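# Index the turntable one hole clockwise and reseat the plunger

## Task

Rotate the turntable forward by exactly one hole in the clockwise direction as viewed from above, so that the plunger's pin ends seated all the way down in the next hole; the fixture must finish standing upright on the deck, and neither gripper may be touching it at the end.

## Robot and tools

Robot: two arms, left_arm and right_arm, each with six revolute joints and a parallel two-finger gripper. Both bases sit near table height, left_arm on the +y side of the scene. Calibrated base poses in the scene frame: left_arm at (+0.025, +0.326, +0.031) m, quat_wxyz (+1.000, 0, 0, +0.003); right_arm at (-0.004, -0.268, +0.031) m, quat_wxyz (+1.000, 0, 0, -0.018). In both, up is +z of the base frame.

Frames: the scene frame has its origin on the table surface halfway between the nominal bases, +z up, +x outward over the table, +y toward left_arm. Camera names do not indicate sides. Fixed cameras and the table use the scene frame; each arm's hand position, hand orientation and wrist camera pose are printed in that arm's own base frame. Printed hand poses may be off by a few centimetres, more when the arm is stretched. The gripper's fingers point along its +z and open along its y; end_effector_position is the point between the pads, roughly 1 cm short of the fingertips.

Row layout (used by every moving tool): a single flat list of 14 numbers covering both arms, always all 14 even if one arm stays still. First left_arm's 6 joint angles then its opening, then right_arm's 6 angles then its opening. Joint order inside each block: waist, shoulder, elbow, wrist roll, wrist yaw, wrist pitch. Angles are absolute targets in radians (the same values as the Joint positions line), not offsets. Stated ranges: waist -2.618 to 3.054, shoulder 0.000 to 3.142, elbow 0.000 to 3.142, wrist roll -2.094 to 2.094, wrist yaw -1.571 to 1.571, wrist pitch -1.571 to 1.571; the true stops may differ by up to 0.059 rad, and a target beyond that margin and farther out than the current angle is rejected. Opening is an absolute command from -1 (closed) to +1 (fully open, 0.094 m pad gap). To keep a joint or gripper as it is, repeat its current Joint targets angle or Tool commands value; writing 0 for an opening is a real command.

execute_actions(actions, cameras): actions is a list of actions; each action is a list of 1 to 15 rows, one row per 1/30 s step, the final row held until 15 steps are done (0.5 s per action). An empty list just reports state and images. cameras selects images: omitted, null or ["all"] for all, [] for none; names are cam_head_left, cam_head_right, cam_left_wrist, cam_right_wrist (each 896x504).

move(target, speed, blend, opening_speed, blocking, cameras): target is one 14-number row or a list of up to 15 rows, all absolute joint angles. All joints interpolate together, so hands travel on curves and nothing avoids obstacles or the other arm. speed is rad/s for the joint with the farthest to go, 0.01 to 12.57, default 0.5 (one value or one per target). blend in rad rounds corners at intermediate targets. opening_speed (0.2 or more, per second on the -1..1 scale) ramps the fingers. blocking=false returns after about 0.5 s while the motion continues; a new move then replaces it. The result adds a move: line, e.g. done, off_target (resting more than 0.035 rad from target), moving, held, fault, and limits=held if steps were withheld. done does not mean no contact.

wait(seconds 0 to 10) lets time pass holding commands. stop brakes a running move. zoom_image(camera, region [x0, y0, x1, y1] pixels, max 504x504) enlarges part of a camera's latest image. read_manual gives licence texts only. finished_scene(scene) ends the scene irreversibly; scene 1 is practice, scene 2 counts.

Result lines: Joint positions and Joint velocities give one block per arm in the joint order above plus the pad gap (m, m/s). Joint targets shows what joints are being driven to now. grip_measured is the measured opening on the command scale (may read a few mm off). Joint torques: same order, include arm weight, signed toward increasing angle, joints 1-3 wrap at ±28 N m. "joint sent to its limit" means a joint was clipped at its stop; "joint command not followed" means the clearance check altered targets. Step readings list joint angles at some control steps for execute_actions calls. MOTOR HOT appears at 75 °C; at 90 °C the arm folds and idles; at 100 °C it goes limp.

Motion notes: joints lag, per-step leads are capped (0.339 rad for the first three, 2.2 for the wrists) and targets implying more than 200 mm of hand travel get scaled back, so big moves take several actions. Hands far from a turning joint move fast. Time spent thinking lets the scene run on.

Gripping: to let go, command well above grip_measured. Force rises to the limit about 0.05 below the touch reading (0.11 for small or round parts); close slowly on fragile items.

Avoid: dropping or knocking anything off the table, releasing parts while they move, fast impacts, pushing hard past a contact, any collision or squeeze between the two arms (including one gripper closing on the other's fingers), holding loads or reaching outward for long (heat), and tipping the fixture. End with the pin seated and both grippers clear of the fixture.

Each tool is called after ">>>" as name([rows], argument=value, ...), one row to a line, values as JSON.

## Session

>>> execute_actions(actions=[], cameras=["cam_head_left"])

>>> zoom_image(camera="cam_head_left", region=[300, 220, 640, 400])

Scene clock: 0.00 s.
left_arm: end_effector_position=(+0.3789, +0.0005, +0.1416) grip_measured=+1.000 end_effector_quat_wxyz=(+0.682, -0.014, +0.730, +0.047) | right_arm: end_effector_position=(+0.3580, -0.0478, +0.1413) grip_measured=+1.000 end_effector_quat_wxyz=(+0.679, +0.114, +0.720, -0.089)
Joint names: [waist, shoulder, elbow, wrist roll, wrist yaw, wrist pitch]
Joint positions: left_arm=[-0.079 1.56 0.222 0.039 -0.166 1.272 0.094] | right_arm=[0.009 1.506 0.165 0.047 0.296 1.275 0.094]
Joint velocities: within noise
Joint torques (N m): no reading
Heat: left arm: 33 °C; right arm: 26 °C.
Joint targets: left_arm=[-0.079 1.557 0.226 0.038 -0.166 1.267] | right_arm=[0.009 1.502 0.170 0.046 0.296 1.270]
Tool commands: left_gripper/opening=+1.0 right_gripper/opening=+1.0
Images, in order (width x height): cam_head_left 896x504.

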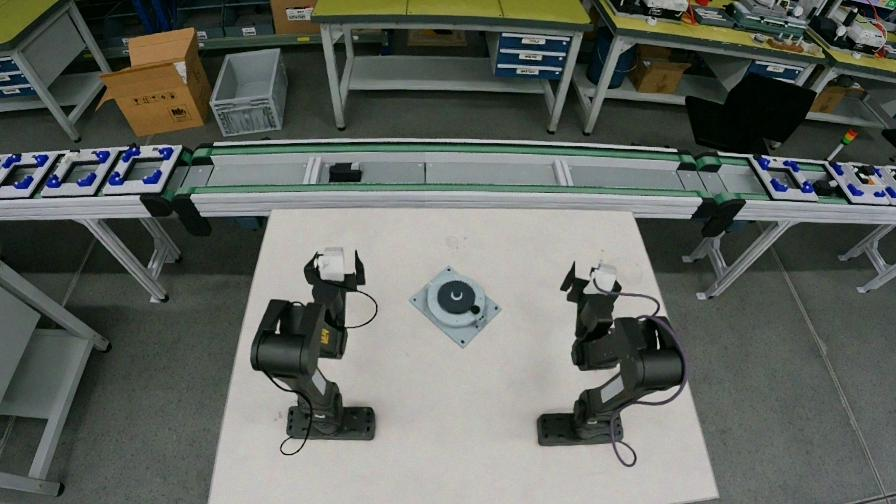

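Scaled by 1.482 from the camera's 896x504 image, which has a finer 1280x720 frame.

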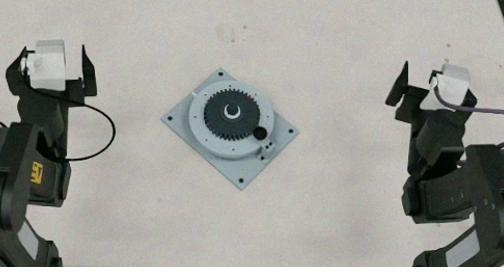

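>>> move([
  [-0.4, 1.75, 1.4, 0.0, 0.0, -0.6, 0.0, 0.009, 1.502, 0.17, 0.046, 0.296, 1.27, 1.0],
  [-0.738, 2.31, 2.225, 0.008, 0.0, -1.495, 0.0, 0.009, 1.502, 0.17, 0.046, 0.296, 1.27, 1.0],
], speed=[1.6, 1.2], blend=0.15, cameras=["cam_left_wrist"])

Scene clock: 18.83 s.
left_arm: end_effector_position=(+0.3265, -0.2996, +0.1066) grip_measured=+0.001 end_effector_quat_wxyz=(+0.001, +0.370, +0.929, +0.000) | right_arm: end_effector_position=(+0.3580, -0.0478, +0.1413) grip_measured=+1.000 end_effector_quat_wxyz=(+0.679, +0.114, +0.720, -0.089)
Joint names: [waist, shoulder, elbow, wrist roll, wrist yaw, wrist pitch]
Joint positions: left_arm=[-0.745 2.288 2.197 0.013 -0.001 -1.478 0.047] | right_arm=[0.009 1.506 0.165 0.047 0.296 1.275 0.094]
Joint velocities: within noise
Joint torques (N m): left_arm=[0.55 -11.08 7.32 -0.05 0.01 0.24] | right_arm=[-0.06 -4.37 6.11 0.03 -0.01 1.71]
Heat: left arm: 33 °C; right arm: 28 °C.
Joint targets: left_arm=[-0.738 2.310 2.225 0.008 0.000 -1.495] | right_arm=[0.009 1.502 0.170 0.046 0.296 1.270]
move: done
Images, in order (width x height): cam_left_wrist 896x504.

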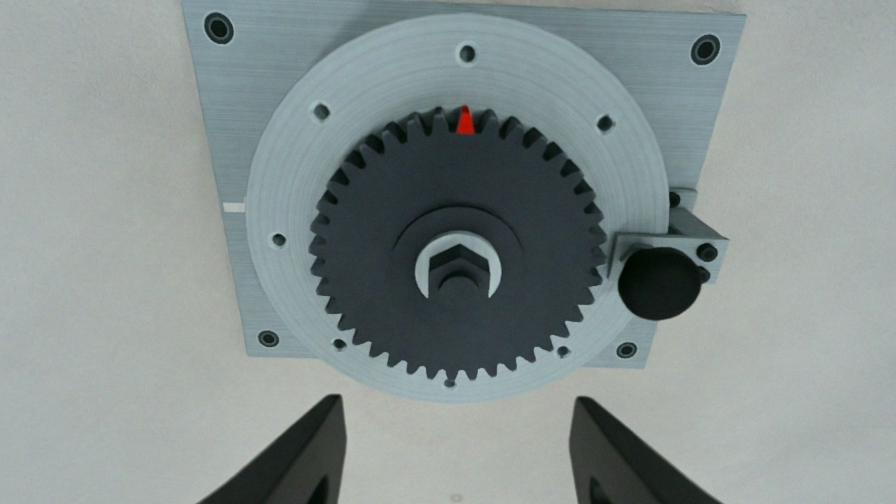

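>>> move(target=[-0.904, 2.327, 2.137, 1.471, 0.0, -1.397, 0.0, 0.009, 1.502, 0.17, 0.046, 0.296, 1.27, 1.0], speed=1.2, cameras=["cam_left_wrist"])

Scene clock: 37.13 s.
left_arm: end_effector_position=(+0.2806, -0.3525, +0.0902) grip_measured=+0.001 end_effector_quat_wxyz=(+0.007, +0.925, +0.381, +0.003) | right_arm: end_effector_position=(+0.3580, -0.0478, +0.1413) grip_measured=+1.000 end_effector_quat_wxyz=(+0.679, +0.114, +0.720, -0.089)
Joint names: [waist, shoulder, elbow, wrist roll, wrist yaw, wrist pitch]
Joint positions: left_arm=[-0.901 2.301 2.153 1.459 -0.001 -1.409 0.047] | right_arm=[0.009 1.506 0.165 0.047 0.296 1.275 0.094]
Joint velocities: within noise
Joint torques (N m): left_arm=[-0.25 -10.85 3.97 0.18 0 0.56] | right_arm=[-0.06 -4.38 6.15 0.02 0 1.71]
Heat: left arm: 36 °C; right arm: 30 °C.
Joint targets: left_arm=[-0.904 2.327 2.137 1.471 0.000 -1.397] | right_arm=[0.009 1.502 0.170 0.046 0.296 1.270]
move: done
Images, in order (width x height): cam_left_wrist 896x504.

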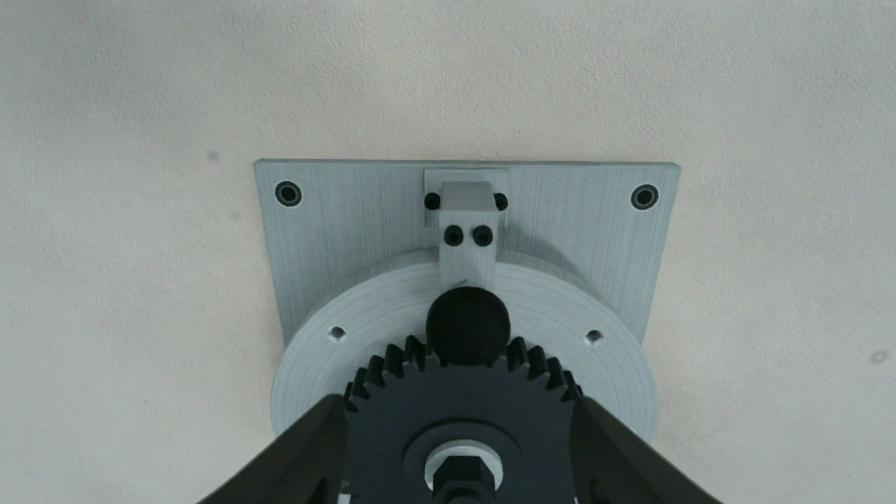

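>>> move([
  [-0.883, 2.328, 1.904, 1.488, 0.0, -1.162, 0.0, 0.009, 1.502, 0.17, 0.046, 0.296, 1.27, 1.0],
  [-0.883, 2.328, 1.904, 1.488, 0.0, -1.162, -0.7, 0.009, 1.502, 0.17, 0.046, 0.296, 1.27, 1.0],
], speed=[0.5, 0.5], opening_speed=1.2, cameras=["cam_left_wrist"])

Scene clock: 57.53 s.
left_arm: end_effector_position=(+0.2833, -0.3472, +0.0278) grip_measured=-0.544 end_effector_quat_wxyz=(+0.003, +0.926, +0.378, +0.002) | right_arm: end_effector_position=(+0.3580, -0.0478, +0.1413) grip_measured=+1.000 end_effector_quat_wxyz=(+0.679, +0.114, +0.720, -0.089)
Joint names: [waist, shoulder, elbow, wrist roll, wrist yaw, wrist pitch]
Joint positions: left_arm=[-0.889 2.308 1.917 1.477 -0.001 -1.174 0.021] | right_arm=[0.009 1.506 0.165 0.047 0.296 1.275 0.094]
Joint velocities: within noise
Joint torques (N m): left_arm=[0.47 -11.41 4.16 0.13 0.01 0.56] | right_arm=[0.01 -4.33 6.11 0.02 -0.01 1.72]
Heat: left arm: 36 °C; right arm: 31 °C.
Joint targets: left_arm=[-0.883 2.328 1.904 1.488 0.000 -1.162] | right_arm=[0.009 1.502 0.170 0.046 0.296 1.270]
move: done
Images, in order (width x height): cam_left_wrist 896x504.

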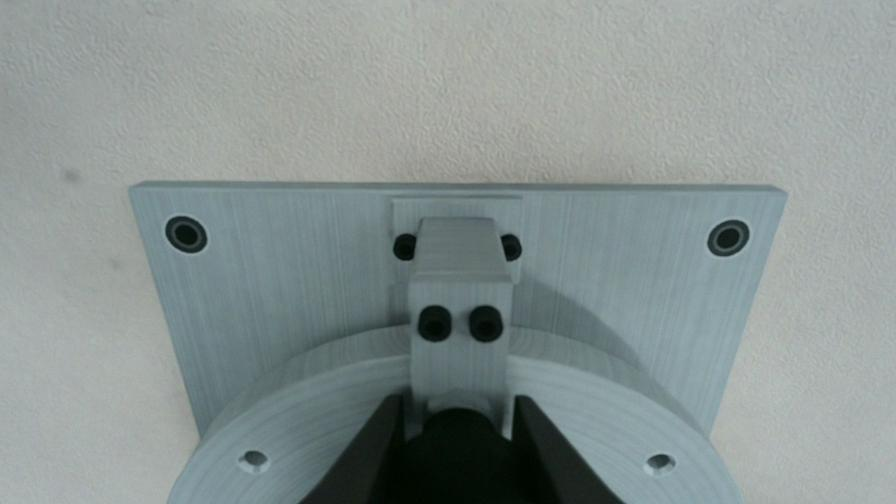

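>>> move([
  [-0.886, 2.16, 2.02, 1.488, 0.0, -1.20, -0.7, 0.009, 1.502, 0.17, 0.046, 0.296, 1.27, 1.0],
  [-0.886, 2.16, 2.02, -0.30, 0.0, -1.20, -0.7, 0.009, 1.502, 0.17, 0.046, 0.296, 1.27, 1.0],
], speed=[0.35, 0.9], cameras=["cam_left_wrist"])

Scene clock: 73.53 s.
left_arm: end_effector_position=(+0.2839, -0.3472, +0.0368) grip_measured=-0.564 end_effector_quat_wxyz=(+0.007, +0.311, +0.950, -0.002) | right_arm: end_effector_position=(+0.3580, -0.0478, +0.1413) grip_measured=+1.000 end_effector_quat_wxyz=(+0.679, +0.114, +0.720, -0.089)
Joint names: [waist, shoulder, elbow, wrist roll, wrist yaw, wrist pitch]
Joint positions: left_arm=[-0.889 2.295 1.931 -0.256 -0.004 -1.193 0.02] | right_arm=[0.009 1.506 0.165 0.047 0.296 1.275 0.094]
Joint velocities: within noise
Joint torques (N m): left_arm=[0.24 -26.67 12.36 -0.49 0.01 0.32] | right_arm=[-0.09 -4.37 6.06 0.02 0.01 1.71]
Heat: left arm: 38 °C; right arm: 32 °C.
Joint targets: left_arm=[-0.886 2.160 2.020 -0.300 0.000 -1.200] | right_arm=[0.009 1.502 0.170 0.046 0.296 1.270]
move: off_target (left_arm); left_arm: the shoulder is farthest, 0.135 rad from its target
Images, in order (width x height): cam_left_wrist 896x504.

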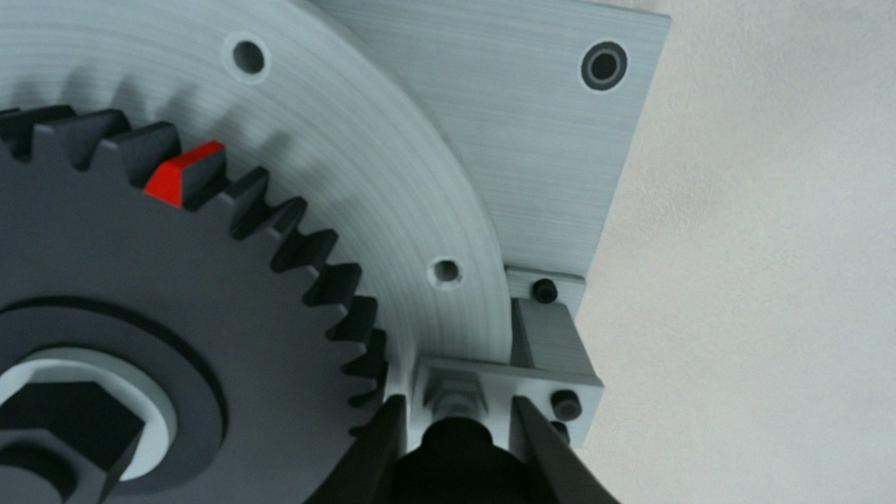

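>>> move([
  [-0.886, 2.265, 1.95, -0.29, 0.0, -1.2, -0.7, 0.009, 1.502, 0.17, 0.046, 0.296, 1.27, 1.0],
  [-0.886, 2.265, 1.95, -0.28, 0.0, -1.2, -0.36, 0.009, 1.502, 0.17, 0.046, 0.296, 1.27, 1.0],
  [-0.886, 2.285, 2.155, -0.30, 0.0, -1.42, -0.36, 0.009, 1.502, 0.17, 0.046, 0.296, 1.27, 1.0],
  [-0.729, 2.26, 2.043, -0.636, 0.0, -1.336, 0.0, 0.009, 1.502, 0.17, 0.046, 0.296, 1.27, 1.0],
], speed=[0.5, 0.5, 0.7, 0.7], opening_speed=0.7, cameras=["cam_left_wrist"])

>>> zoom_image(camera="cam_left_wrist", region=[352, 280, 512, 440])

Scene clock: 95.83 s.
left_arm: end_effector_position=(+0.3351, -0.2972, +0.0711) grip_measured=-0.001 end_effector_quat_wxyz=(+0.002, +0.049, +0.999, -0.009) | right_arm: end_effector_position=(+0.3580, -0.0478, +0.1413) grip_measured=+1.000 end_effector_quat_wxyz=(+0.679, +0.114, +0.720, -0.089)
Joint names: [waist, shoulder, elbow, wrist roll, wrist yaw, wrist pitch]
Joint positions: left_arm=[-0.724 2.282 2.045 -0.626 0.011 -1.319 0.047] | right_arm=[0.009 1.506 0.165 0.047 0.296 1.275 0.094]
Joint velocities: within noise
Joint torques (N m): left_arm=[-0.51 -15.24 5.09 -0.1 -0.1 0.25] | right_arm=[-0.03 -4.34 6.08 0.03 0.01 1.71]
Heat: left arm: 45 °C; right arm: 33 °C.
Joint targets: left_arm=[-0.729 2.260 2.043 -0.636 0.000 -1.336] | right_arm=[0.009 1.502 0.170 0.046 0.296 1.270]
move: done
Images, in order (width x height): cam_left_wrist 896x504.

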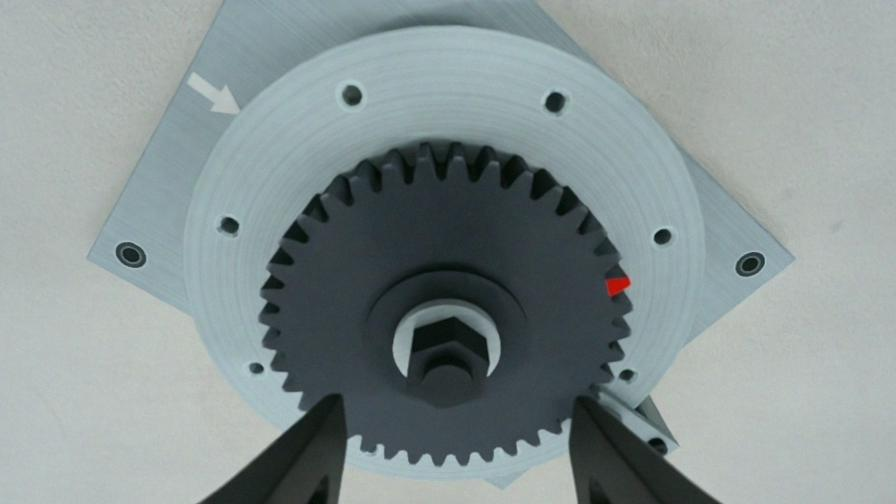

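Scaled by 3.150 from the camera's 896x504 image, which has a finer 1280x720 frame.

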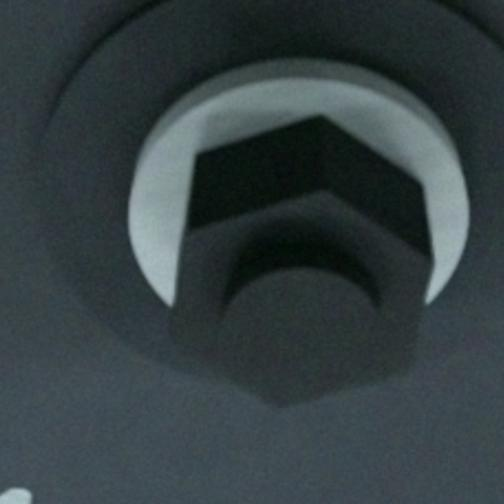

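>>> move([
  [-0.731, 2.285, 2.04, -0.449, 0.0, -1.32, 0.0, 0.009, 1.502, 0.17, 0.046, 0.296, 1.27, 1.0],
  [-0.731, 2.32, 1.966, -0.449, 0.0, -1.232, 0.0, 0.009, 1.502, 0.17, 0.046, 0.296, 1.27, 1.0],
], speed=[0.6, 0.4], cameras=["cam_left_wrist"])

Scene clock: 119.00 s.
left_arm: end_effector_position=(+0.3345, -0.2965, +0.0461) grip_measured=-0.001 end_effector_quat_wxyz=(-0.003, +0.132, +0.991, -0.004) | right_arm: end_effector_position=(+0.3580, -0.0478, +0.1413) grip_measured=+1.000 end_effector_quat_wxyz=(+0.679, +0.114, +0.720, -0.089)
Joint names: [waist, shoulder, elbow, wrist roll, wrist yaw, wrist pitch]
Joint positions: left_arm=[-0.724 2.301 1.978 -0.46 0.01 -1.249 0.047] | right_arm=[0.009 1.506 0.165 0.047 0.296 1.275 0.094]
Joint velocities: within noise
Joint torques (N m): left_arm=[-0.64 -11.54 4.25 0.1 -0.08 0.58] | right_arm=[-0.02 -4.36 6.11 0.02 0.01 1.71]
Heat: left arm: 45 °C; right arm: 33 °C.
Joint targets: left_arm=[-0.731 2.320 1.966 -0.449 0.000 -1.232] | right_arm=[0.009 1.502 0.170 0.046 0.296 1.270]
move: done
Images, in order (width x height): cam_left_wrist 896x504.

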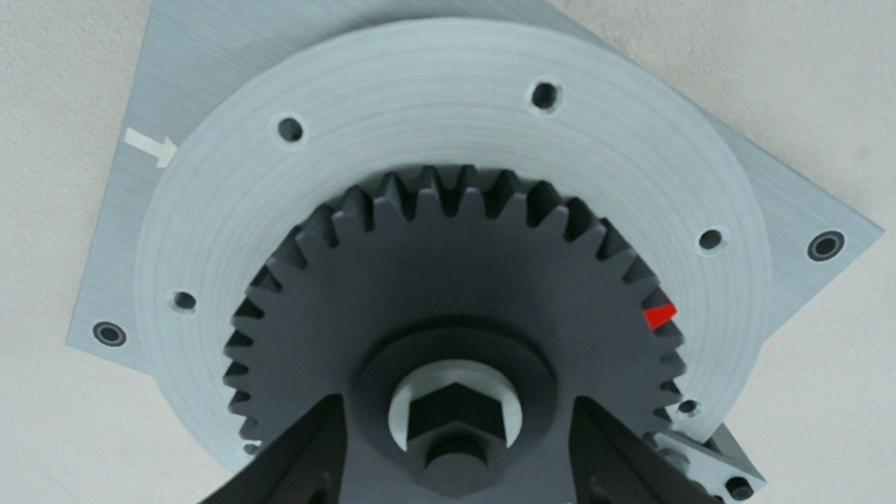

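>>> move([
  [-0.731, 2.32, 1.966, -0.449, 0.0, -1.232, -0.75, 0.009, 1.502, 0.17, 0.046, 0.296, 1.27, 1.0],
  [-0.731, 2.32, 1.966, 0.1, 0.0, -1.232, -0.75, 0.009, 1.502, 0.17, 0.046, 0.296, 1.27, 1.0],
], speed=[0.6, 0.4], opening_speed=1.2, cameras=["cam_left_wrist"])

>>> zoom_image(camera="cam_left_wrist", region=[600, 280, 820, 500])

Scene clock: 131.33 s.
left_arm: end_effector_position=(+0.3335, -0.2969, +0.0461) grip_measured=-0.627 end_effector_quat_wxyz=(-0.004, +0.368, +0.930, -0.005) | right_arm: end_effector_position=(+0.3580, -0.0478, +0.1413) grip_measured=+1.000 end_effector_quat_wxyz=(+0.679, +0.114, +0.720, -0.089)
Joint names: [waist, shoulder, elbow, wrist roll, wrist yaw, wrist pitch]
Joint positions: left_arm=[-0.725 2.301 1.978 0.029 0.012 -1.251 0.018] | right_arm=[0.009 1.506 0.165 0.047 0.296 1.275 0.094]
Joint velocities: within noise
Joint torques (N m): left_arm=[-0.57 -11.54 4.25 0.81 -0.1 0.63] | right_arm=[-0.05 -4.33 6.09 0.02 0.01 1.72]
Heat: left arm: 41 °C; right arm: 34 °C.
Joint targets: left_arm=[-0.731 2.320 1.966 0.100 0.000 -1.232] | right_arm=[0.009 1.502 0.170 0.046 0.296 1.270]
move: off_target (left_arm); left_arm: the wrist roll is farthest, 0.071 rad from its target
Images, in order (width x height): cam_left_wrist 896x504.

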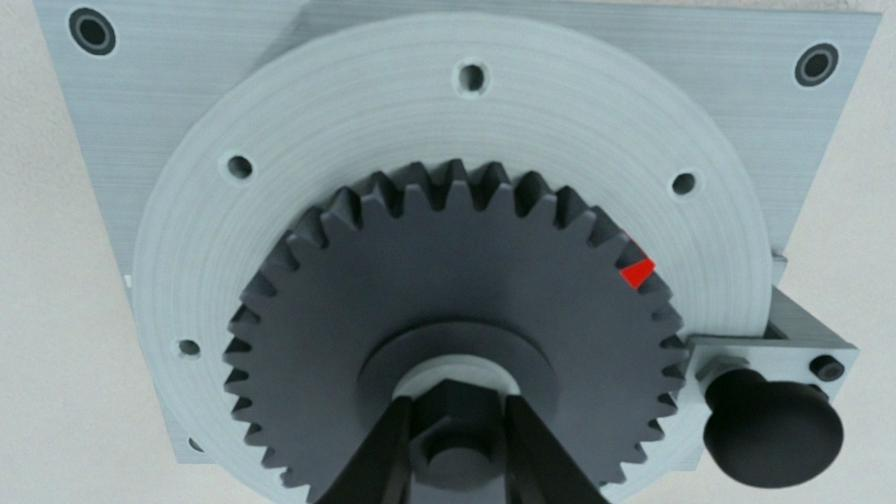

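Scaled by 2.291 from the camera's 896x504 image, which has a finer 1280x720 frame.

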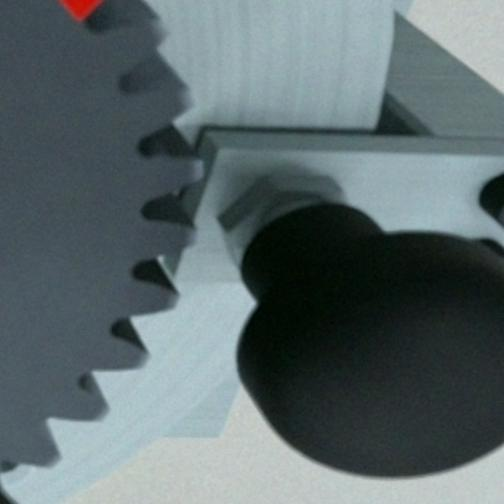

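>>> move([
  [-0.731, 2.32, 1.966, 0.01, 0.0, -1.232, -0.75, 0.009, 1.502, 0.17, 0.046, 0.296, 1.27, 1.0],
  [-0.731, 2.32, 1.966, 0.01, 0.0, -1.232, 0.0, 0.009, 1.502, 0.17, 0.046, 0.296, 1.27, 1.0],
  [-0.731, 2.29, 2.15, 0.01, 0.0, -1.41, 0.0, 0.009, 1.502, 0.17, 0.046, 0.296, 1.27, 1.0],
], speed=[0.4, 0.5, 0.6], opening_speed=1.0, cameras=["cam_left_wrist"])

>>> zoom_image(camera="cam_left_wrist", region=[560, 180, 780, 400])

Scene clock: 154.00 s.
left_arm: end_effector_position=(+0.3357, -0.2978, +0.0839) grip_measured=-0.001 end_effector_quat_wxyz=(+0.001, +0.355, +0.935, -0.004) | right_arm: end_effector_position=(+0.3580, -0.0478, +0.1413) grip_measured=+1.000 end_effector_quat_wxyz=(+0.679, +0.114, +0.720, -0.089)
Joint names: [waist, shoulder, elbow, wrist roll, wrist yaw, wrist pitch]
Joint positions: left_arm=[-0.725 2.301 2.129 0 0.007 -1.394 0.047] | right_arm=[0.009 1.506 0.165 0.047 0.296 1.275 0.094]
Joint velocities: within noise
Joint torques (N m): left_arm=[-0.53 -14.31 6.86 0.12 -0.07 0.22] | right_arm=[-0.06 -4.34 6.15 0.01 0 1.72]
Heat: left arm: 39 °C; right arm: 34 °C.
Joint targets: left_arm=[-0.731 2.290 2.150 0.010 0.000 -1.410] | right_arm=[0.009 1.502 0.170 0.046 0.296 1.270]
move: done
Images, in order (width x height): cam_left_wrist 896x504.

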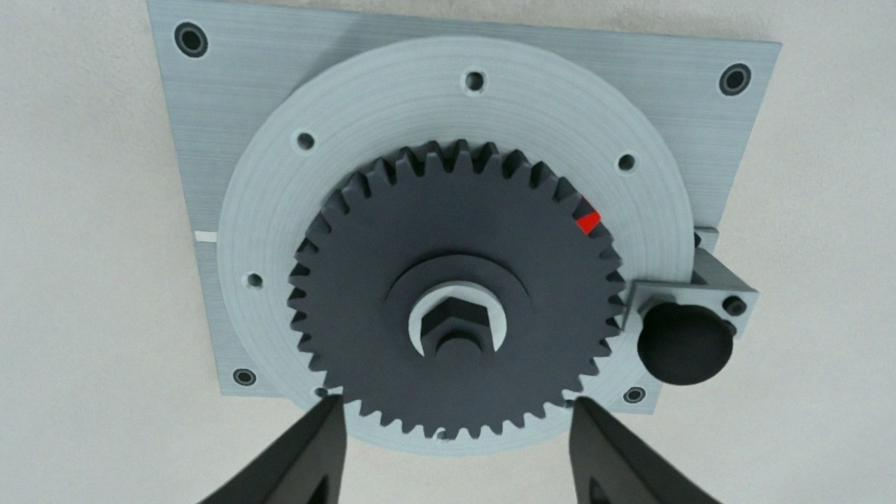

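Scaled by 2.291 from the camera's 896x504 image, which has a finer 1280x720 frame.

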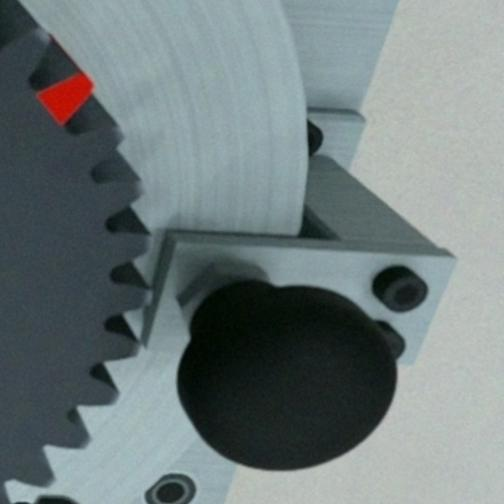

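>>> finished_scene(scene=2)

The scene is finished: the task was done.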